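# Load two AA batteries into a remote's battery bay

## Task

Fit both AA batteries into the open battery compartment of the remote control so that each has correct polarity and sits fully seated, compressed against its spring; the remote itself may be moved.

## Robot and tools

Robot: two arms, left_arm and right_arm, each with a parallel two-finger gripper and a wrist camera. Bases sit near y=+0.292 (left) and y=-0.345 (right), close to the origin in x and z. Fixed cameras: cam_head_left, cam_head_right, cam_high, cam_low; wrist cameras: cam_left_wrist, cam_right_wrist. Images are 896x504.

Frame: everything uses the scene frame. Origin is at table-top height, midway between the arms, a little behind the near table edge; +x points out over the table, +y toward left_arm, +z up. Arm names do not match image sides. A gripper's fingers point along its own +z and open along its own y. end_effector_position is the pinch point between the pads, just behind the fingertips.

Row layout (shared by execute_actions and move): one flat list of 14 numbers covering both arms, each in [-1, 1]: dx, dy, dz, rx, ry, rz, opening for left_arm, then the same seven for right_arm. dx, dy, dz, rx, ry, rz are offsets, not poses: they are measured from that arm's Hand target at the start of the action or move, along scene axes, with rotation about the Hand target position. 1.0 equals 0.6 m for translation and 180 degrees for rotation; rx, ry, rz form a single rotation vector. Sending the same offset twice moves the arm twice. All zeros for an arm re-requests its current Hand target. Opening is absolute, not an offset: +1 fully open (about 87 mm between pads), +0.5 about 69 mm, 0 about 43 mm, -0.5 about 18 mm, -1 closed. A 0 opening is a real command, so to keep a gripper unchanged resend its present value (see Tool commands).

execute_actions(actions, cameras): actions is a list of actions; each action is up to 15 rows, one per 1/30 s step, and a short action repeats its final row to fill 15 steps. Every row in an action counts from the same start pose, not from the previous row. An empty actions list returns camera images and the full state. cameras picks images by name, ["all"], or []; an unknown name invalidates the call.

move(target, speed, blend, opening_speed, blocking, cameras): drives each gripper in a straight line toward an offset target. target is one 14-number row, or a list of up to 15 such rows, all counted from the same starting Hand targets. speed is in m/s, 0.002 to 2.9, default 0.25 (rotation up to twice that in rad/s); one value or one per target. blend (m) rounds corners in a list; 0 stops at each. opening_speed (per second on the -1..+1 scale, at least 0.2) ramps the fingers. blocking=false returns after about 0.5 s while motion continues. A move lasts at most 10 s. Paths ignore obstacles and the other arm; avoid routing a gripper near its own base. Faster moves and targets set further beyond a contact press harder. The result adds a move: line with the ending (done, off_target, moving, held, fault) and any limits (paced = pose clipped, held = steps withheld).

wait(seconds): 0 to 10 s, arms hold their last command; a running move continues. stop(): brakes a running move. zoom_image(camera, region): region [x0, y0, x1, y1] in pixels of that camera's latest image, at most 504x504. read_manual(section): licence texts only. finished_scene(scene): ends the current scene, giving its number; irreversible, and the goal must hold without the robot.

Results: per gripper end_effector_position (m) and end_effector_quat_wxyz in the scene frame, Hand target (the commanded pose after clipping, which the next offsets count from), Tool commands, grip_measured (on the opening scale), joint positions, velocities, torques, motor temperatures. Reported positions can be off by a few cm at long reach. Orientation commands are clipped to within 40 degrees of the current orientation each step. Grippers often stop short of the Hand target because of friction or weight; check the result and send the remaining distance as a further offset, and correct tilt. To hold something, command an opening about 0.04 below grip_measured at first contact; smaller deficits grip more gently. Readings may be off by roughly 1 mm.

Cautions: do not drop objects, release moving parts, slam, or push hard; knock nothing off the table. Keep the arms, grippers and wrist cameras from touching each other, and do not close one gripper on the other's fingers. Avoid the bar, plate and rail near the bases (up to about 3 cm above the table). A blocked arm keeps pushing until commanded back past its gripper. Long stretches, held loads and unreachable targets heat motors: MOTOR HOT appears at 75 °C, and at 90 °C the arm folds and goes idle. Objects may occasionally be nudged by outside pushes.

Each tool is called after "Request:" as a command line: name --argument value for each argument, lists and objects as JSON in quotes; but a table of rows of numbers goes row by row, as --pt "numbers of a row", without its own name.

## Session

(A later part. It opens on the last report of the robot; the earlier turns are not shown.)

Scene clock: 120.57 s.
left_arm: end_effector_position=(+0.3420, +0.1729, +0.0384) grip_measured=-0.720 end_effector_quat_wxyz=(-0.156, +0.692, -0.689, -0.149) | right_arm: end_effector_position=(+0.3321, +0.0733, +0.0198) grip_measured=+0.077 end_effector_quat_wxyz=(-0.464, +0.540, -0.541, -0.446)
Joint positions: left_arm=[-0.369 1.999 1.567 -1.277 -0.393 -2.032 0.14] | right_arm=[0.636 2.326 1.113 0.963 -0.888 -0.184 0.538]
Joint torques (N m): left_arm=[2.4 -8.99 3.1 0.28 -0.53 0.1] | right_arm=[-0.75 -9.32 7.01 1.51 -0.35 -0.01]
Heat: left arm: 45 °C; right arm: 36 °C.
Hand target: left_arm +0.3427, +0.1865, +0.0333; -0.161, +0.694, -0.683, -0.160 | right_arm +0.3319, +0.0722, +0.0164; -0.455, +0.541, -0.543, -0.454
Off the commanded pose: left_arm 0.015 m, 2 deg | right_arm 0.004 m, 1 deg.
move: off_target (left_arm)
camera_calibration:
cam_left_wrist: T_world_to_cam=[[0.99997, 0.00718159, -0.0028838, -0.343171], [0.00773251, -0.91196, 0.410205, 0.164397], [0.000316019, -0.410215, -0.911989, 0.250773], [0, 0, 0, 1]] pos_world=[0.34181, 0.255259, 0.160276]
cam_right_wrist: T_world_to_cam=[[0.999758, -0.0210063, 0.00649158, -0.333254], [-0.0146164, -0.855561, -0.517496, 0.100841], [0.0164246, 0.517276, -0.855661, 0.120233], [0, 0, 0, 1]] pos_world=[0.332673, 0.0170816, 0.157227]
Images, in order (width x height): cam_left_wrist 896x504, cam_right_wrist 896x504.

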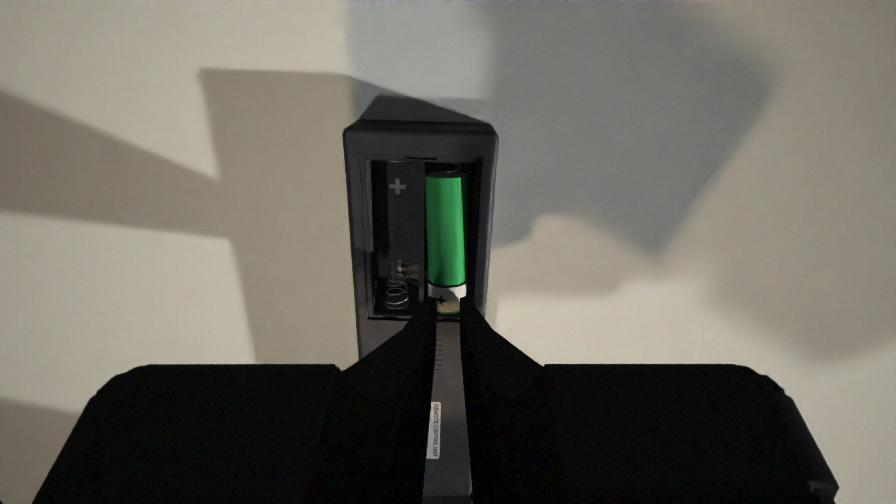

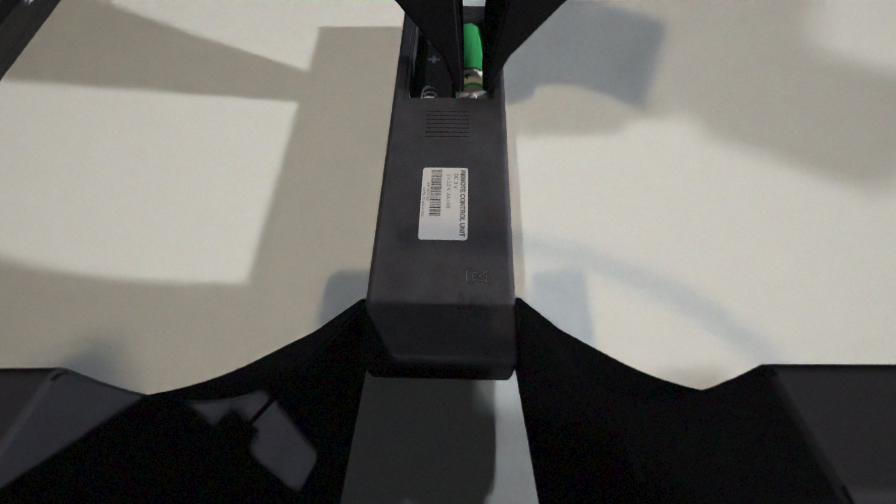

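Request:
move --target '[-0.004,0.02,-0.01,0,0,0,-0.72,0,0,0,0,0,0,-0.04]' --speed 0.06 --cameras '["cam_left_wrist","cam_right_wrist"]'

Request:
zoom_image --camera "cam_right_wrist" --region '[380, 0, 530, 110]'

Request:
zoom_image --camera "cam_left_wrist" --region '[340, 120, 560, 380]'

Scene clock: 121.77 s.
left_arm: end_effector_position=(+0.3418, +0.1740, +0.0378) grip_measured=-0.720 end_effector_quat_wxyz=(-0.148, +0.693, -0.693, -0.130) | right_arm: end_effector_position=(+0.3321, +0.0733, +0.0198) grip_measured=+0.077 end_effector_quat_wxyz=(-0.464, +0.540, -0.541, -0.446)
Joint positions: left_arm=[-0.353 1.965 1.52 -1.225 -0.368 -2.002 0.14] | right_arm=[0.636 2.326 1.113 0.963 -0.888 -0.184 0.538]
Joint torques (N m): left_arm=[3.4 -7.8 2.43 0.26 -0.84 0.12] | right_arm=[-0.69 -9.25 6.99 1.5 -0.35 -0.01]
Heat: left arm: 45 °C; right arm: 35 °C.
Hand target: left_arm +0.3403, +0.1985, +0.0272; -0.161, +0.694, -0.683, -0.160 | right_arm +0.3319, +0.0722, +0.0164; -0.455, +0.541, -0.543, -0.454
Off the commanded pose: left_arm 0.027 m, 4 deg | right_arm 0.004 m, 1 deg.
move: off_target (left_arm)
camera_calibration:
cam_left_wrist: T_world_to_cam=[[0.999928, -0.000527481, 0.0119914, -0.342147], [-0.00579764, -0.89599, 0.444037, 0.166235], [0.0105099, -0.444074, -0.895928, 0.252378], [0, 0, 0, 1]] pos_world=[0.340434, 0.260839, 0.1564]
cam_right_wrist: T_world_to_cam=[[0.999758, -0.0210063, 0.00649158, -0.333254], [-0.0146164, -0.855561, -0.517496, 0.100841], [0.0164246, 0.517276, -0.855661, 0.120233], [0, 0, 0, 1]] pos_world=[0.332673, 0.0170816, 0.157227]
Images, in order (width x height): cam_left_wrist 896x504, cam_right_wrist 896x504.

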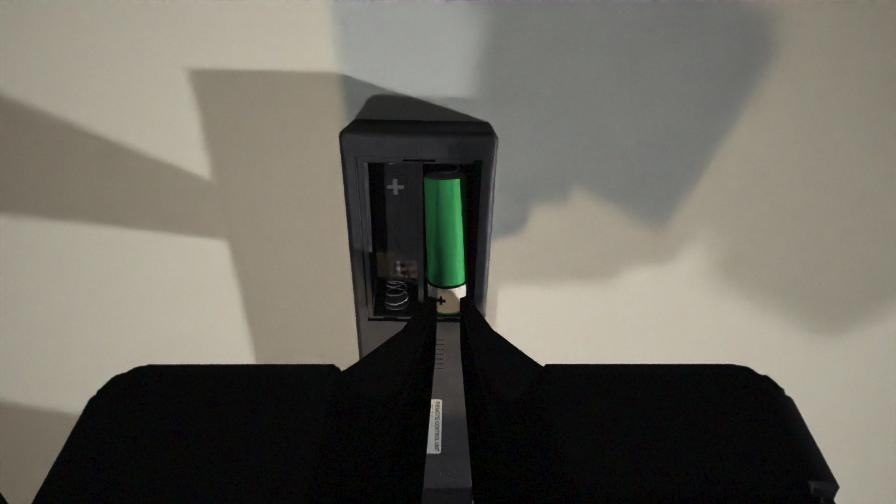

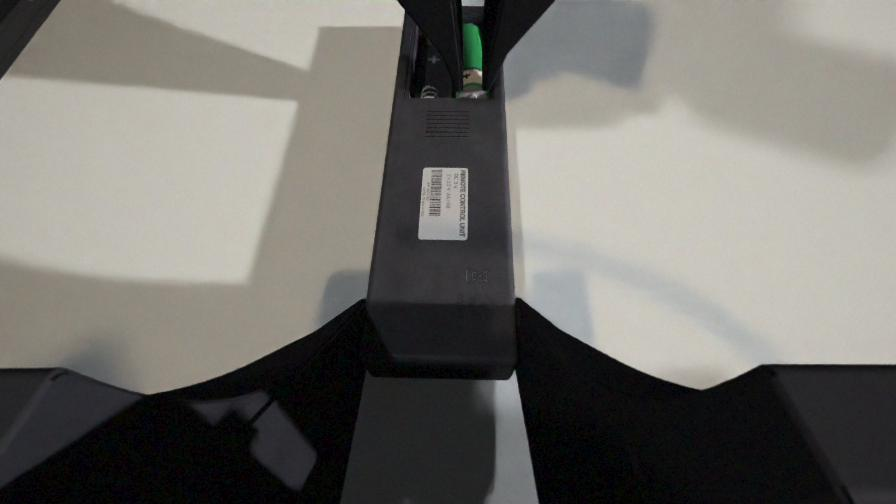

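Scaled by 3.360 from the camera's 896x504 image, which has a finer 1280x720 frame.

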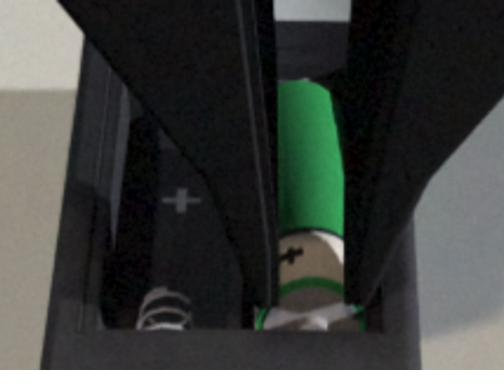

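Scaled by 1.938 from the camera's 896x504 image, which has a finer 1280x720 frame.

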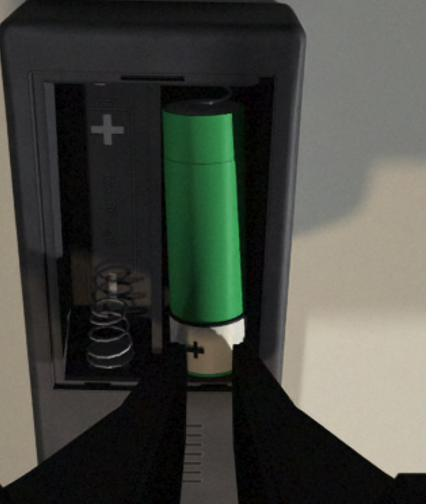

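Request:
move --target '[-0.002,0.02,-0.03,0,0,0,-0.72,0,0,0,0,0,0,-0.04]' --speed 0.06 --cameras '["cam_left_wrist","cam_right_wrist"]'

Request:
zoom_image --camera "cam_right_wrist" --region '[380, 0, 530, 110]'

Request:
zoom_image --camera "cam_left_wrist" --region '[340, 120, 560, 380]'

Scene clock: 123.37 s.
left_arm: end_effector_position=(+0.3416, +0.1799, +0.0334) grip_measured=-0.719 end_effector_quat_wxyz=(-0.148, +0.693, -0.696, -0.114) | right_arm: end_effector_position=(+0.3322, +0.0733, +0.0198) grip_measured=+0.077 end_effector_quat_wxyz=(-0.465, +0.541, -0.541, -0.446)
Joint positions: left_arm=[-0.331 1.929 1.455 -1.155 -0.357 -1.967 0.141] | right_arm=[0.636 2.326 1.113 0.963 -0.888 -0.185 0.538]
Joint torques (N m): left_arm=[3.96 -5.24 1.48 0.51 -0.98 0.07] | right_arm=[-0.85 -9.35 7.05 1.51 -0.37 0]
Heat: left arm: 45 °C; right arm: 35 °C.
Hand target: left_arm +0.3391, +0.2105, +0.0092; -0.161, +0.694, -0.683, -0.160 | right_arm +0.3319, +0.0722, +0.0164; -0.455, +0.541, -0.543, -0.454
Off the commanded pose: left_arm 0.039 m, 6 deg | right_arm 0.004 m, 1 deg.
move: off_target (left_arm)
camera_calibration:
cam_left_wrist: T_world_to_cam=[[0.999444, -0.0092712, 0.0320294, -0.34088], [-0.0231133, -0.884976, 0.465063, 0.176613], [0.0240335, -0.465544, -0.884698, 0.25], [0, 0, 0, 1]] pos_world=[0.338764, 0.269523, 0.149956]
cam_right_wrist: T_world_to_cam=[[0.999755, -0.0208188, 0.00754049, -0.333319], [-0.0139147, -0.855615, -0.517425, 0.100597], [0.0172239, 0.517193, -0.855695, 0.119976], [0, 0, 0, 1]] pos_world=[0.33257, 0.017082, 0.157228]
Images, in order (width x height): cam_left_wrist 896x504, cam_right_wrist 896x504.

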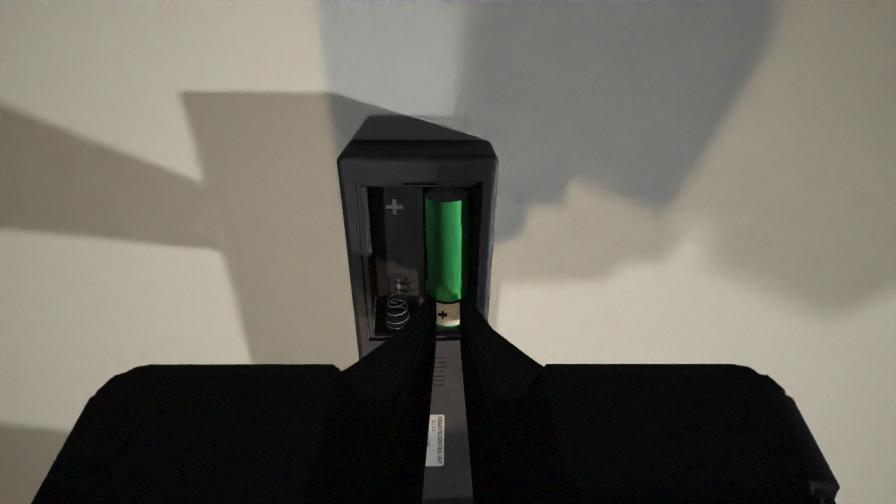

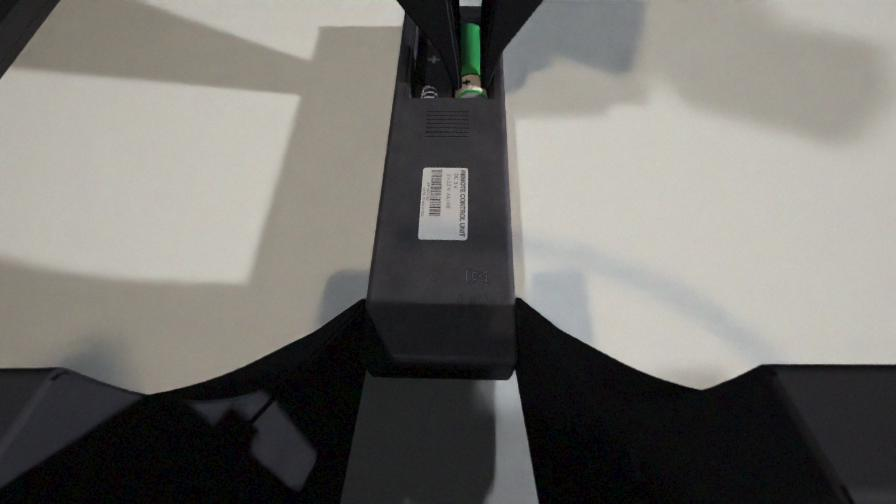

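Scaled by 3.360 from the camera's 896x504 image, which has a finer 1280x720 frame.

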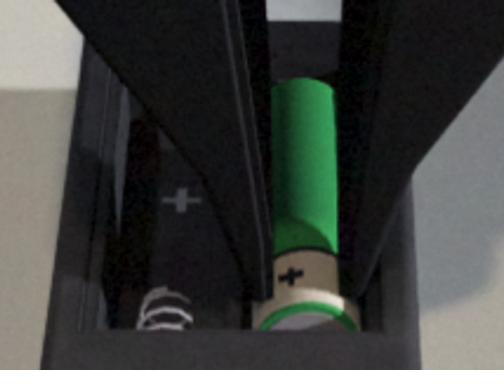

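Scaled by 1.938 from the camera's 896x504 image, which has a finer 1280x720 frame.

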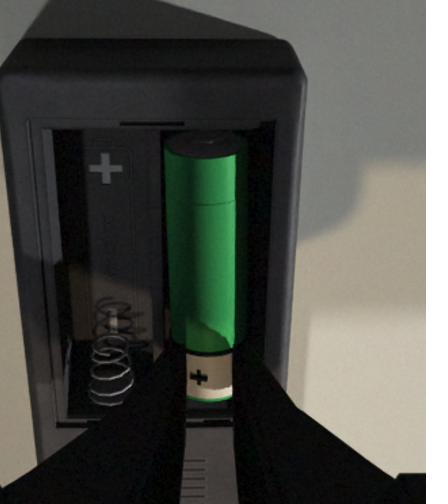

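Request:
move --target '[-0.001,0.0,-0.05,0,0,0,-0.72,0,0,0,0,0,0,-0.04]' --speed 0.06 --cameras '["cam_left_wrist","cam_right_wrist"]'

Request:
zoom_image --camera "cam_right_wrist" --region '[380, 0, 530, 110]'

Request:
zoom_image --camera "cam_left_wrist" --region '[340, 120, 560, 380]'

Scene clock: 124.40 s.
left_arm: end_effector_position=(+0.3397, +0.1806, +0.0294) grip_measured=-0.718 end_effector_quat_wxyz=(-0.153, +0.693, -0.697, -0.102) | right_arm: end_effector_position=(+0.3322, +0.0733, +0.0198) grip_measured=+0.077 end_effector_quat_wxyz=(-0.465, +0.541, -0.541, -0.446)
Joint positions: left_arm=[-0.331 1.902 1.4 -1.101 -0.357 -1.962 0.141] | right_arm=[0.636 2.326 1.113 0.963 -0.888 -0.185 0.538]
Joint torques (N m): left_arm=[3.73 -0.92 -0.06 1.12 -0.97 0] | right_arm=[-0.81 -9.29 7.04 1.5 -0.33 0]
Heat: left arm: 44 °C; right arm: 35 °C.
Hand target: left_arm +0.3385, +0.2105, -0.0207; -0.161, +0.694, -0.683, -0.160 | right_arm +0.3319, +0.0722, +0.0164; -0.455, +0.541, -0.543, -0.454
Off the commanded pose: left_arm 0.058 m, 7 deg | right_arm 0.004 m, 1 deg.
move: off_target (left_arm)
camera_calibration:
cam_left_wrist: T_world_to_cam=[[0.998389, -0.013628, 0.0550782, -0.338332], [-0.0381045, -0.880292, 0.472899, 0.183131], [0.0420402, -0.474236, -0.879393, 0.242113], [0, 0, 0, 1]] pos_world=[0.334587, 0.271416, 0.144945]
cam_right_wrist: T_world_to_cam=[[0.999755, -0.0208188, 0.00754049, -0.333319], [-0.0139147, -0.855615, -0.517425, 0.100597], [0.0172239, 0.517193, -0.855695, 0.119976], [0, 0, 0, 1]] pos_world=[0.33257, 0.017082, 0.157228]
Images, in order (width x height): cam_left_wrist 896x504, cam_right_wrist 896x504.

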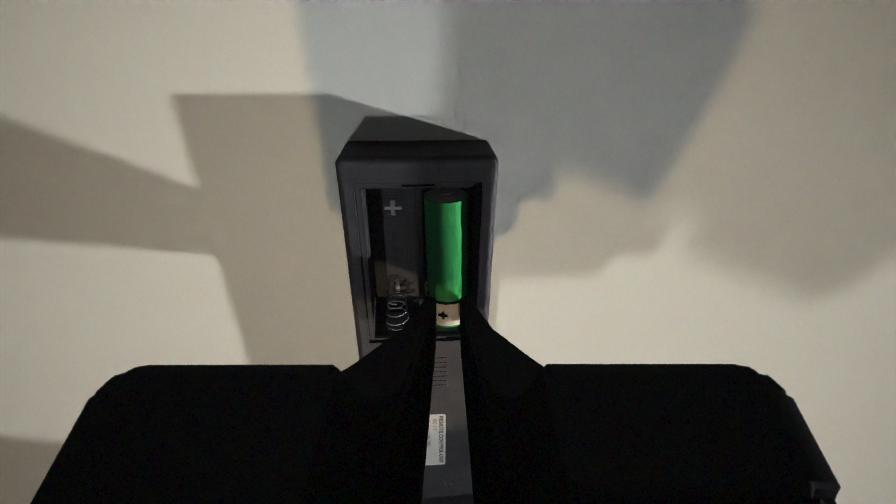

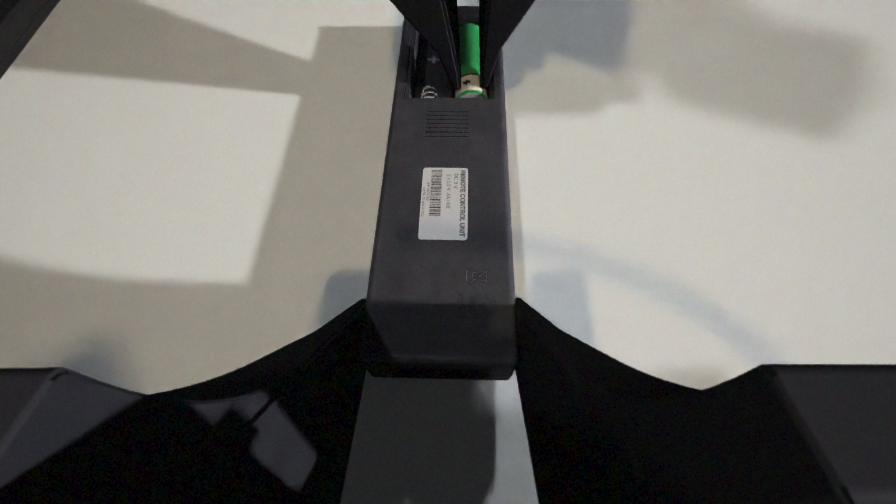

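Scaled by 3.360 from the camera's 896x504 image, which has a finer 1280x720 frame.

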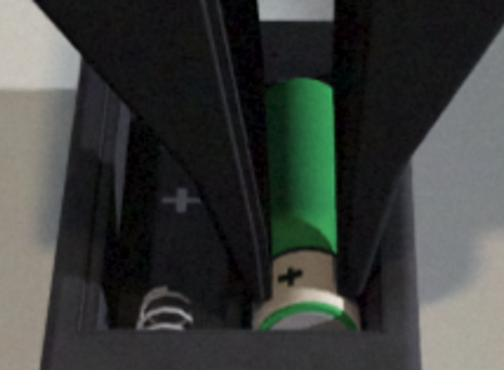

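Scaled by 1.938 from the camera's 896x504 image, which has a finer 1280x720 frame.

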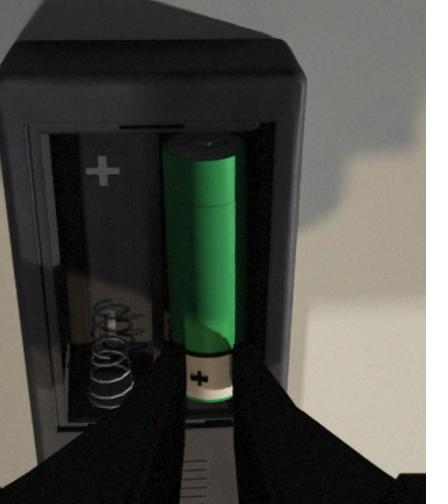

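Request:
move --pt "0.003 -0.045 0.111 0 0 0 -0.72 0 0 0 0 0 0 -0.04" --pt "0.004 -0.065 0.106 0 0 0 -0.72 0 0 0 0 0 0 -0.04" --pt "0.004 -0.060 0.092 0 0 0 -0.72 0 0 0 0 0 0 -0.04" --speed 0.08 --cameras '["cam_left_wrist","cam_right_wrist"]'

Request:
zoom_image --camera "cam_right_wrist" --region '[380, 0, 530, 110]'

Request:
zoom_image --camera "cam_left_wrist" --region '[340, 120, 560, 380]'

Scene clock: 127.53 s.
left_arm: end_effector_position=(+0.3406, +0.1703, +0.0409) grip_measured=-0.720 end_effector_quat_wxyz=(-0.156, +0.693, -0.687, -0.151) | right_arm: end_effector_position=(+0.3321, +0.0733, +0.0198) grip_measured=+0.077 end_effector_quat_wxyz=(-0.464, +0.541, -0.541, -0.446)
Joint positions: left_arm=[-0.378 2.002 1.58 -1.297 -0.394 -2.048 0.14] | right_arm=[0.636 2.326 1.113 0.963 -0.889 -0.185 0.538]
Joint torques (N m): left_arm=[0.36 -8.01 4.1 0.2 -0.46 -0.1] | right_arm=[-0.76 -9.31 6.99 1.51 -0.33 0.02]
Heat: left arm: 44 °C; right arm: 35 °C.
Hand target: left_arm +0.3409, +0.1745, +0.0344; -0.161, +0.694, -0.683, -0.160 | right_arm +0.3319, +0.0722, +0.0164; -0.455, +0.541, -0.543, -0.454
Off the commanded pose: left_arm 0.008 m, 1 deg | right_arm 0.004 m, 1 deg.
move: done
camera_calibration:
cam_left_wrist: T_world_to_cam=[[0.999916, 0.0121356, -0.00454591, -0.342489], [0.0129356, -0.913563, 0.406492, 0.159673], [0.000780039, -0.406516, -0.913643, 0.251244], [0, 0, 0, 1]] pos_world=[0.340199, 0.252162, 0.163084]
cam_right_wrist: T_world_to_cam=[[0.999762, -0.0204602, 0.00752038, -0.333325], [-0.0136168, -0.855579, -0.517493, 0.100508], [0.0170223, 0.517267, -0.855655, 0.120036], [0, 0, 0, 1]] pos_world=[0.332571, 0.0170821, 0.157228]
Images, in order (width x height): cam_left_wrist 896x504, cam_right_wrist 896x504.

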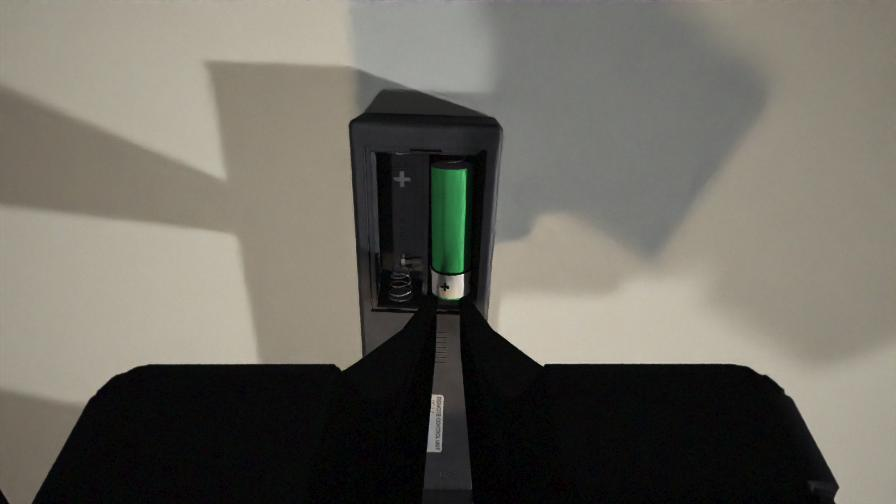

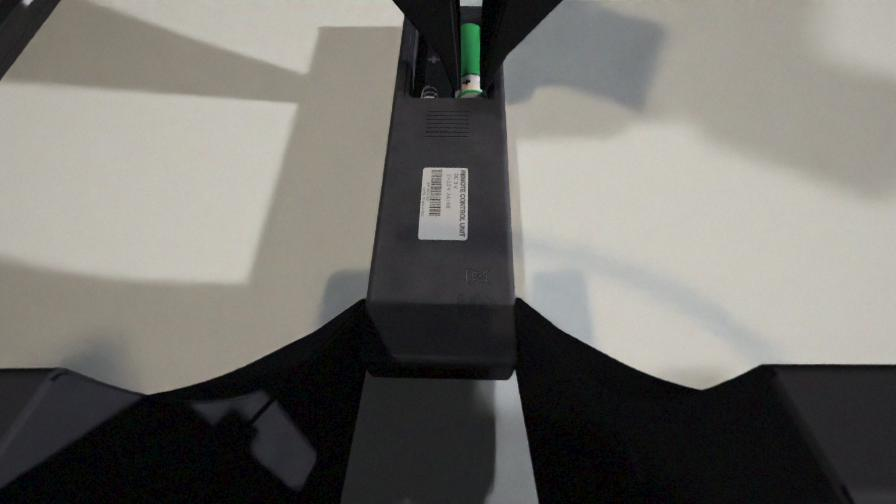

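Scaled by 3.360 from the camera's 896x504 image, which has a finer 1280x720 frame.

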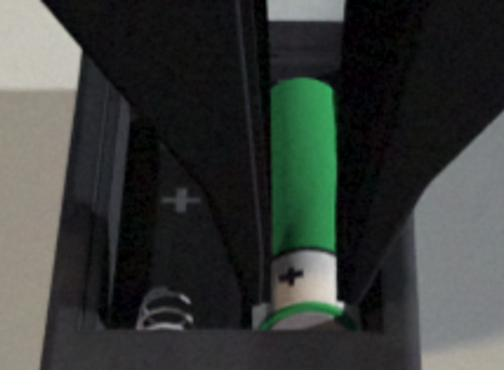

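Scaled by 1.938 from the camera's 896x504 image, which has a finer 1280x720 frame.

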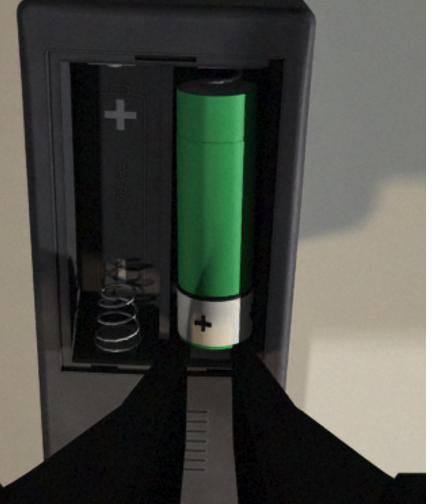

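Request:
move --pt "-0.001 0.0 -0.012 0 0 0 -0.72 0 0 0 0 0 0 -0.04" --pt "-0.001 0.03 -0.012 0 0 0 -0.72 0 0 0 0 0 0 -0.04" --pt "-0.001 0.055 -0.018 0 0 0 -0.72 0 0 0 0 0 0 -0.04" --speed 0.06 --cameras '["cam_left_wrist","cam_right_wrist"]'

Request:
zoom_image --camera "cam_right_wrist" --region '[380, 0, 530, 110]'

Request:
zoom_image --camera "cam_left_wrist" --region '[340, 120, 560, 380]'

Scene clock: 129.93 s.
left_arm: end_effector_position=(+0.3411, +0.1751, +0.0339) grip_measured=-0.720 end_effector_quat_wxyz=(-0.138, +0.692, -0.698, -0.121) | right_arm: end_effector_position=(+0.3320, +0.0733, +0.0198) grip_measured=+0.077 end_effector_quat_wxyz=(-0.464, +0.541, -0.541, -0.447)
Joint positions: left_arm=[-0.338 1.954 1.492 -1.191 -0.344 -1.974 0.14] | right_arm=[0.636 2.326 1.113 0.963 -0.89 -0.185 0.538]
Joint torques (N m): left_arm=[4.07 -7.69 2.44 0.23 -1.12 0.05] | right_arm=[-0.75 -9.35 7.04 1.5 -0.32 0.01]
Heat: left arm: 44 °C; right arm: 35 °C.
Hand target: left_arm +0.3404, +0.2076, +0.0236; -0.161, +0.694, -0.683, -0.160 | right_arm +0.3319, +0.0722, +0.0164; -0.455, +0.541, -0.543, -0.454
Off the commanded pose: left_arm 0.034 m, 5 deg | right_arm 0.004 m, 1 deg.
move: off_target (left_arm)
camera_calibration:
cam_left_wrist: T_world_to_cam=[[0.999933, -0.00819508, 0.00813263, -0.339974], [-0.0110499, -0.883459, 0.468378, 0.167669], [0.00334645, -0.468437, -0.883491, 0.2557], [0, 0, 0, 1]] pos_world=[0.340949, 0.265122, 0.150141]
cam_right_wrist: T_world_to_cam=[[0.99978, -0.0196017, 0.00745638, -0.333236], [-0.012917, -0.855643, -0.517406, 0.100262], [0.016522, 0.517196, -0.855708, 0.120213], [0, 0, 0, 1]] pos_world=[0.332472, 0.0170831, 0.157228]
Images, in order (width x height): cam_left_wrist 896x504, cam_right_wrist 896x504.

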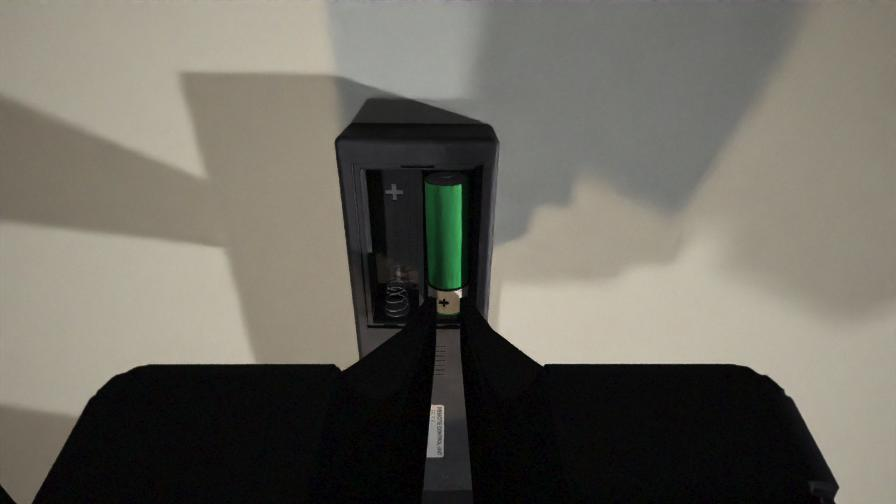

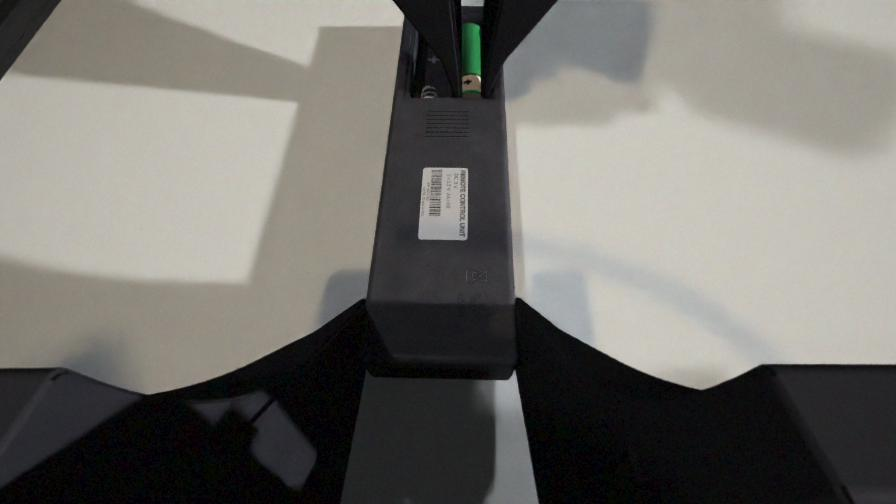

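Scaled by 3.360 from the camera's 896x504 image, which has a finer 1280x720 frame.

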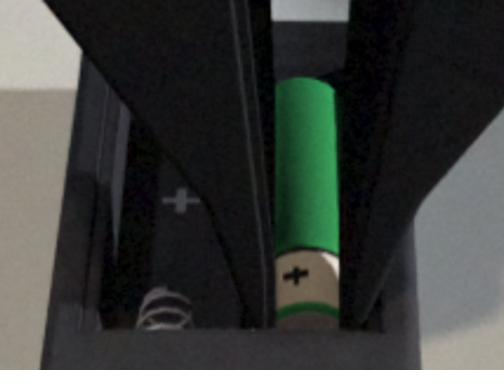

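Scaled by 1.938 from the camera's 896x504 image, which has a finer 1280x720 frame.

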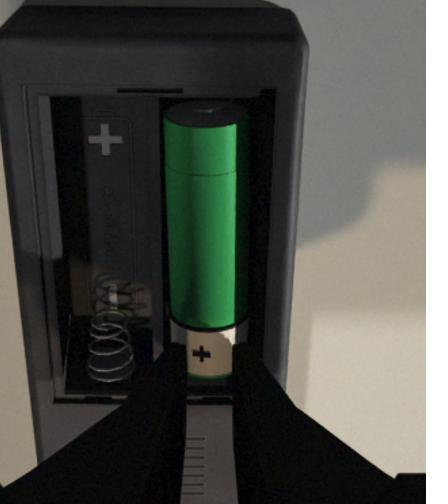

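Request:
move --target '[-0.001,0.02,-0.04,0,0,0,-0.72,0,0,0,0,0,0,-0.04]' --speed 0.06 --cameras '["cam_left_wrist","cam_right_wrist"]'

Request:
zoom_image --camera "cam_right_wrist" --region '[380, 0, 530, 110]'

Request:
zoom_image --camera "cam_left_wrist" --region '[340, 120, 560, 380]'

Scene clock: 131.17 s.
left_arm: end_effector_position=(+0.3412, +0.1757, +0.0327) grip_measured=-0.719 end_effector_quat_wxyz=(-0.133, +0.692, -0.703, -0.094) | right_arm: end_effector_position=(+0.3318, +0.0734, +0.0198) grip_measured=+0.077 end_effector_quat_wxyz=(-0.464, +0.541, -0.541, -0.447)
Joint positions: left_arm=[-0.32 1.907 1.425 -1.114 -0.314 -1.938 0.14] | right_arm=[0.637 2.326 1.113 0.963 -0.89 -0.185 0.538]
Joint torques (N m): left_arm=[4.9 -3.73 0.91 0.62 -1.46 0.02] | right_arm=[-0.84 -9.28 6.93 1.49 -0.32 0]
Heat: left arm: 44 °C; right arm: 35 °C.
Hand target: left_arm +0.3396, +0.2195, -0.0004; -0.161, +0.694, -0.683, -0.160 | right_arm +0.3319, +0.0722, +0.0164; -0.455, +0.541, -0.543, -0.454
Off the commanded pose: left_arm 0.055 m, 9 deg | right_arm 0.004 m, 1 deg.
move: off_target (left_arm)
camera_calibration:
cam_left_wrist: T_world_to_cam=[[0.999046, -0.0204131, 0.0386075, -0.338619], [-0.0372281, -0.860253, 0.508506, 0.172315], [0.022832, -0.509458, -0.860192, 0.254714], [0, 0, 0, 1]] pos_world=[0.338895, 0.271089, 0.144553]
cam_right_wrist: T_world_to_cam=[[0.999787, -0.0192417, 0.00743971, -0.333139], [-0.0126176, -0.855651, -0.5174, 0.100332], [0.0163215, 0.517196, -0.855711, 0.120178], [0, 0, 0, 1]] pos_world=[0.332373, 0.0172835, 0.157228]
Images, in order (width x height): cam_left_wrist 896x504, cam_right_wrist 896x504.

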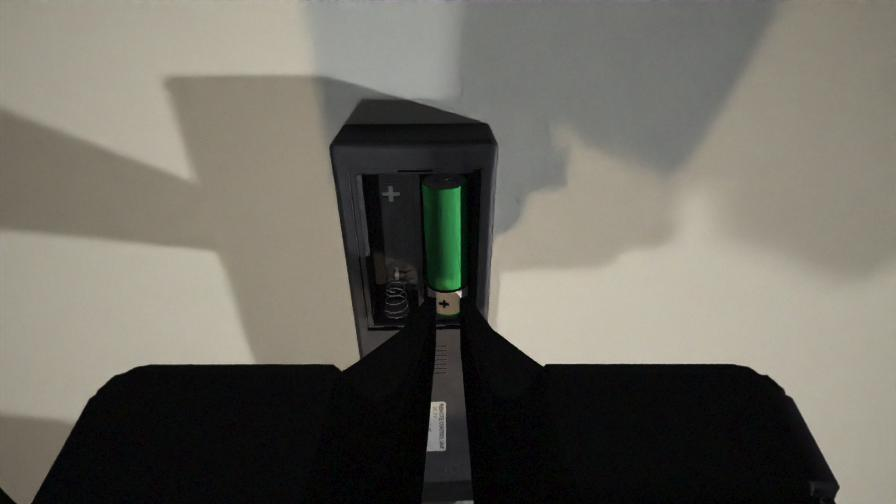

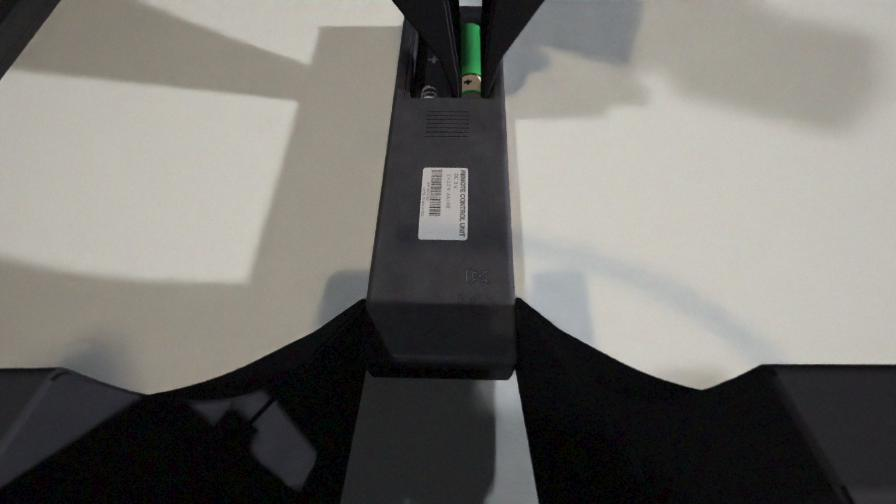

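Scaled by 3.360 from the camera's 896x504 image, which has a finer 1280x720 frame.

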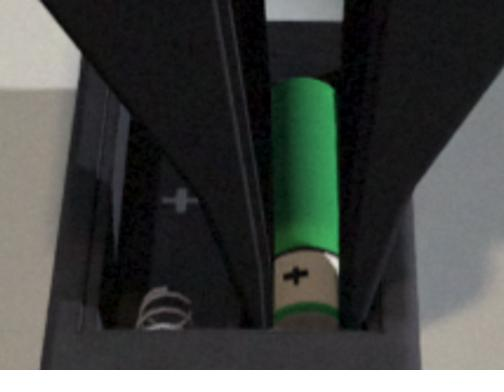

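Scaled by 1.938 from the camera's 896x504 image, which has a finer 1280x720 frame.

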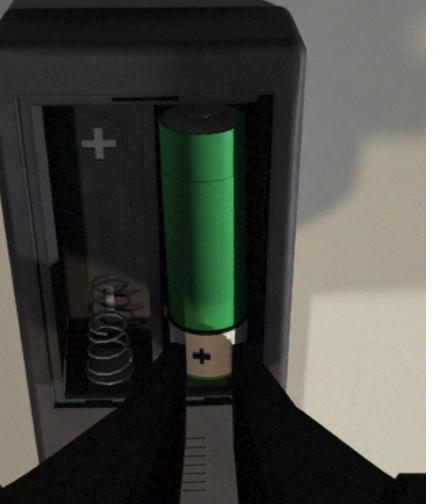

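Request:
move --pt "0.001 -0.03 0.12 0 0 0 -0.72 0 0 0 0 0 0 -0.04" --pt "0.002 -0.04 0.22 -0.0479 0.1752 -0.469 -1 0 0 0 0 0 0 -0.04" --speed '[0.12,0.3]' --cameras '["cam_left_wrist","cam_right_wrist","cam_head_left"]'

Request:
zoom_image --camera "cam_right_wrist" --region '[380, 0, 530, 110]'

Scene clock: 139.70 s.
left_arm: end_effector_position=(+0.3443, +0.1989, +0.1319) grip_measured=-0.992 end_effector_quat_wxyz=(+0.019, -0.016, +0.991, +0.135) | right_arm: end_effector_position=(+0.3317, +0.0734, +0.0198) grip_measured=+0.077 end_effector_quat_wxyz=(-0.464, +0.541, -0.541, -0.447)
Joint positions: left_arm=[-0.289 2.081 2.044 -1.554 -0.259 -0.382 0.004] | right_arm=[0.637 2.326 1.113 0.963 -0.89 -0.185 0.538]
Joint torques (N m): left_arm=[-0.35 -8.94 6.37 0.21 0.06 0.11] | right_arm=[-0.9 -9.25 7.05 1.48 -0.34 0]
Heat: left arm: 44 °C; right arm: 35 °C.
Hand target: left_arm +0.3410, +0.1955, +0.1317; +0.004, -0.007, +0.991, +0.131 | right_arm +0.3319, +0.0722, +0.0164; -0.455, +0.541, -0.543, -0.454
Off the commanded pose: left_arm 0.005 m, 2 deg | right_arm 0.004 m, 1 deg.
joint sent to its limit (left arm) — joint 4 (wrist pitch), lower limit. The joint targets still meet the commanded pose.
move: done
camera_calibration:
cam_left_wrist: T_world_to_cam=[[0.0365756, -0.959259, -0.28015, 0.215078], [-0.679197, -0.229499, 0.697153, 0.212582], [-0.733044, 0.164778, -0.65992, 0.45156], [0, 0, 0, 1]] pos_world=[0.467531, 0.180696, 0.210046]
cam_right_wrist: T_world_to_cam=[[0.999801, -0.0185571, 0.00726597, -0.33303], [-0.0121204, -0.85562, -0.517462, 0.100175], [0.0158195, 0.517272, -0.855675, 0.120339], [0, 0, 0, 1]] pos_world=[0.332274, 0.0172839, 0.157228]
Images, in order (width x height): cam_head_left 896x504, cam_left_wrist 896x504, cam_right_wrist 896x504.

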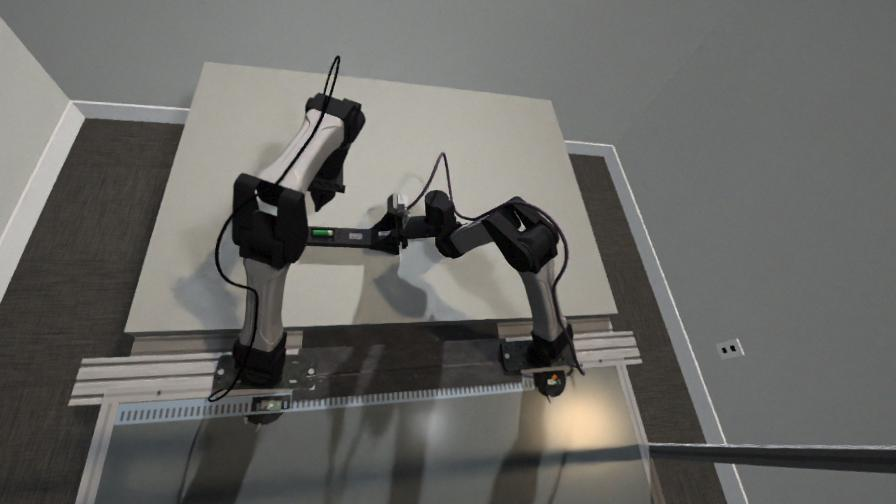

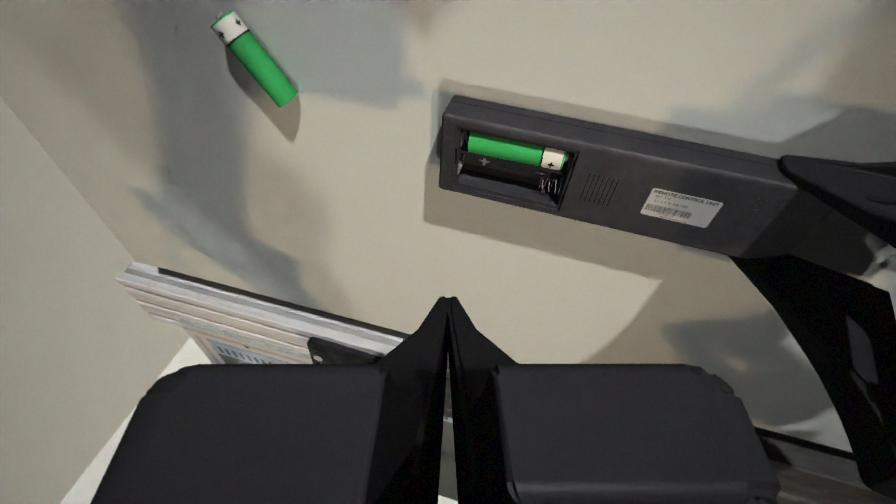

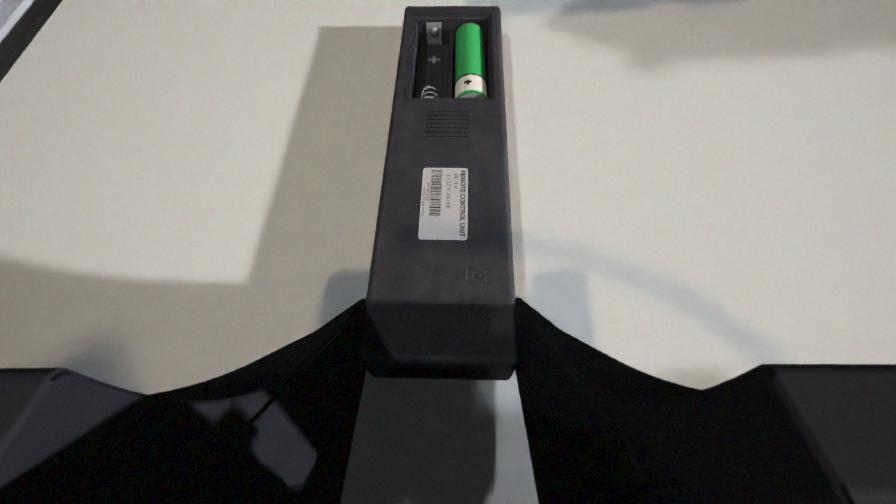

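Scaled by 3.360 from the camera's 896x504 image, which has a finer 1280x720 frame.

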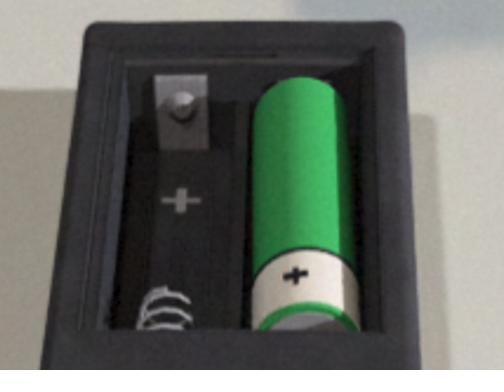

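Request:
zoom_image --camera "cam_left_wrist" --region '[420, 80, 620, 220]'

Scaled by 2.520 from the camera's 896x504 image, which has a finer 1280x720 frame.

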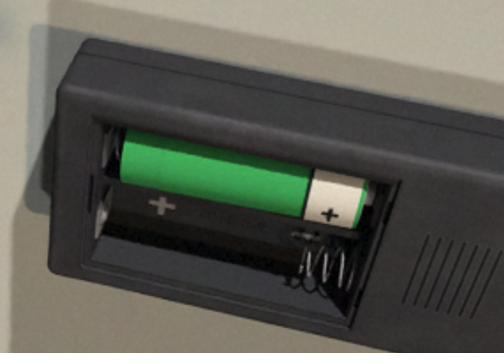

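Request:
move --target '[-0.0055,-0.033,-0.12,0,0,0,-1,0,0,0,0,0,0,-0.04]' --speed 0.2 --cameras '["cam_left_wrist","cam_right_wrist"]'

Request:
zoom_image --camera "cam_right_wrist" --region '[380, 0, 530, 110]'

Request:
zoom_image --camera "cam_left_wrist" --region '[350, 180, 590, 340]'

Scene clock: 141.83 s.
left_arm: end_effector_position=(+0.3382, +0.1802, +0.0641) grip_measured=-0.992 end_effector_quat_wxyz=(+0.005, -0.002, +0.990, +0.138) | right_arm: end_effector_position=(+0.3317, +0.0734, +0.0198) grip_measured=+0.077 end_effector_quat_wxyz=(-0.464, +0.541, -0.541, -0.447)
Joint positions: left_arm=[-0.34 2.11 1.813 -1.333 -0.253 -0.41 0.004] | right_arm=[0.637 2.326 1.113 0.963 -0.89 -0.185 0.538]
Joint torques (N m): left_arm=[-0.27 -9.78 4.56 0.57 0.02 -0.2] | right_arm=[-0.83 -9.35 7.01 1.52 -0.32 0.02]
Heat: left arm: 44 °C; right arm: 35 °C.
Hand target: left_arm +0.3376, +0.1757, +0.0597; +0.004, -0.007, +0.991, +0.131 | right_arm +0.3319, +0.0722, +0.0164; -0.455, +0.541, -0.543, -0.454
Off the commanded pose: left_arm 0.006 m, 1 deg | right_arm 0.004 m, 1 deg.
move: done
camera_calibration:
cam_left_wrist: T_world_to_cam=[[0.00474385, -0.958105, -0.28638, 0.189293], [-0.662043, -0.217641, 0.717169, 0.242191], [-0.74945, 0.186194, -0.635339, 0.405563], [0, 0, 0, 1]] pos_world=[0.463392, 0.15856, 0.138188]
cam_right_wrist: T_world_to_cam=[[0.999801, -0.0185571, 0.00726597, -0.33303], [-0.0121204, -0.85562, -0.517462, 0.100175], [0.0158195, 0.517272, -0.855675, 0.120339], [0, 0, 0, 1]] pos_world=[0.332274, 0.0172839, 0.157228]
Images, in order (width x height): cam_left_wrist 896x504, cam_right_wrist 896x504.

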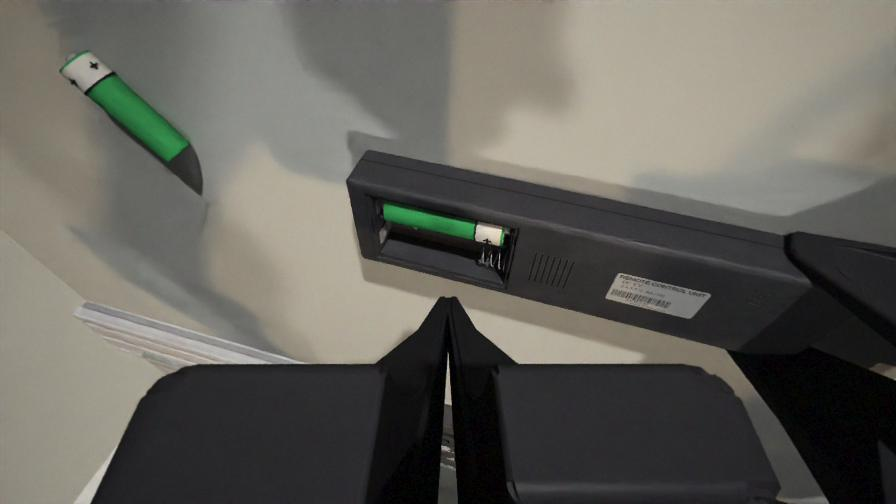

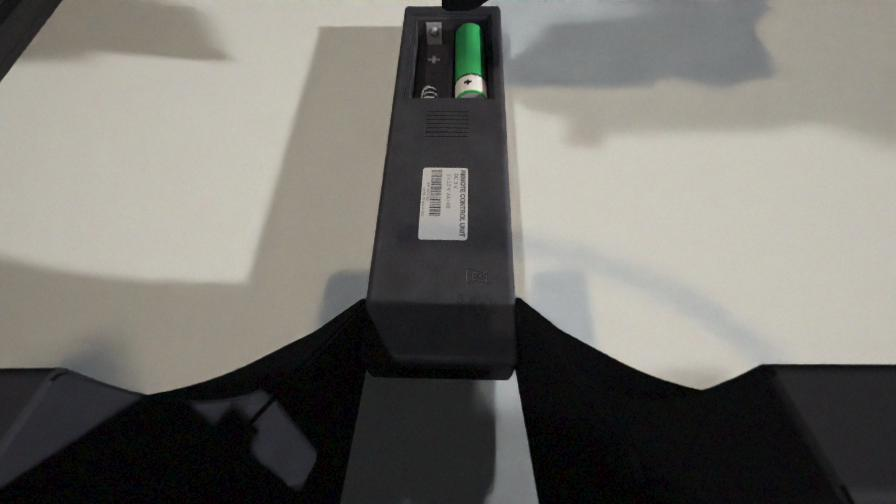

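Scaled by 3.360 from the camera's 896x504 image, which has a finer 1280x720 frame.

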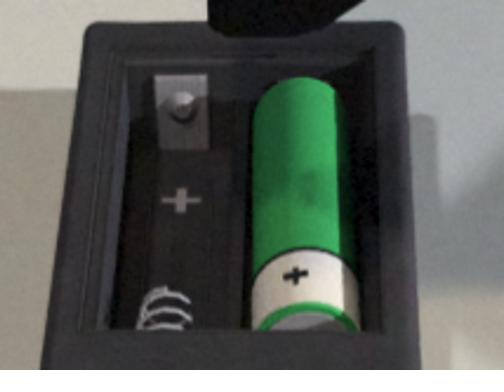

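Scaled by 2.100 from the camera's 896x504 image, which has a finer 1280x720 frame.

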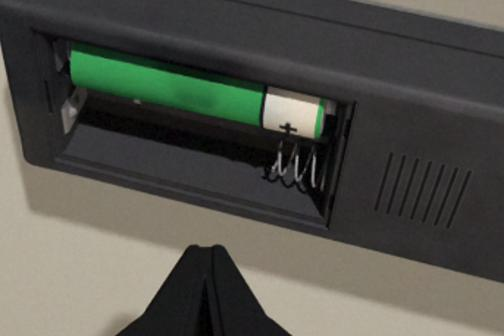

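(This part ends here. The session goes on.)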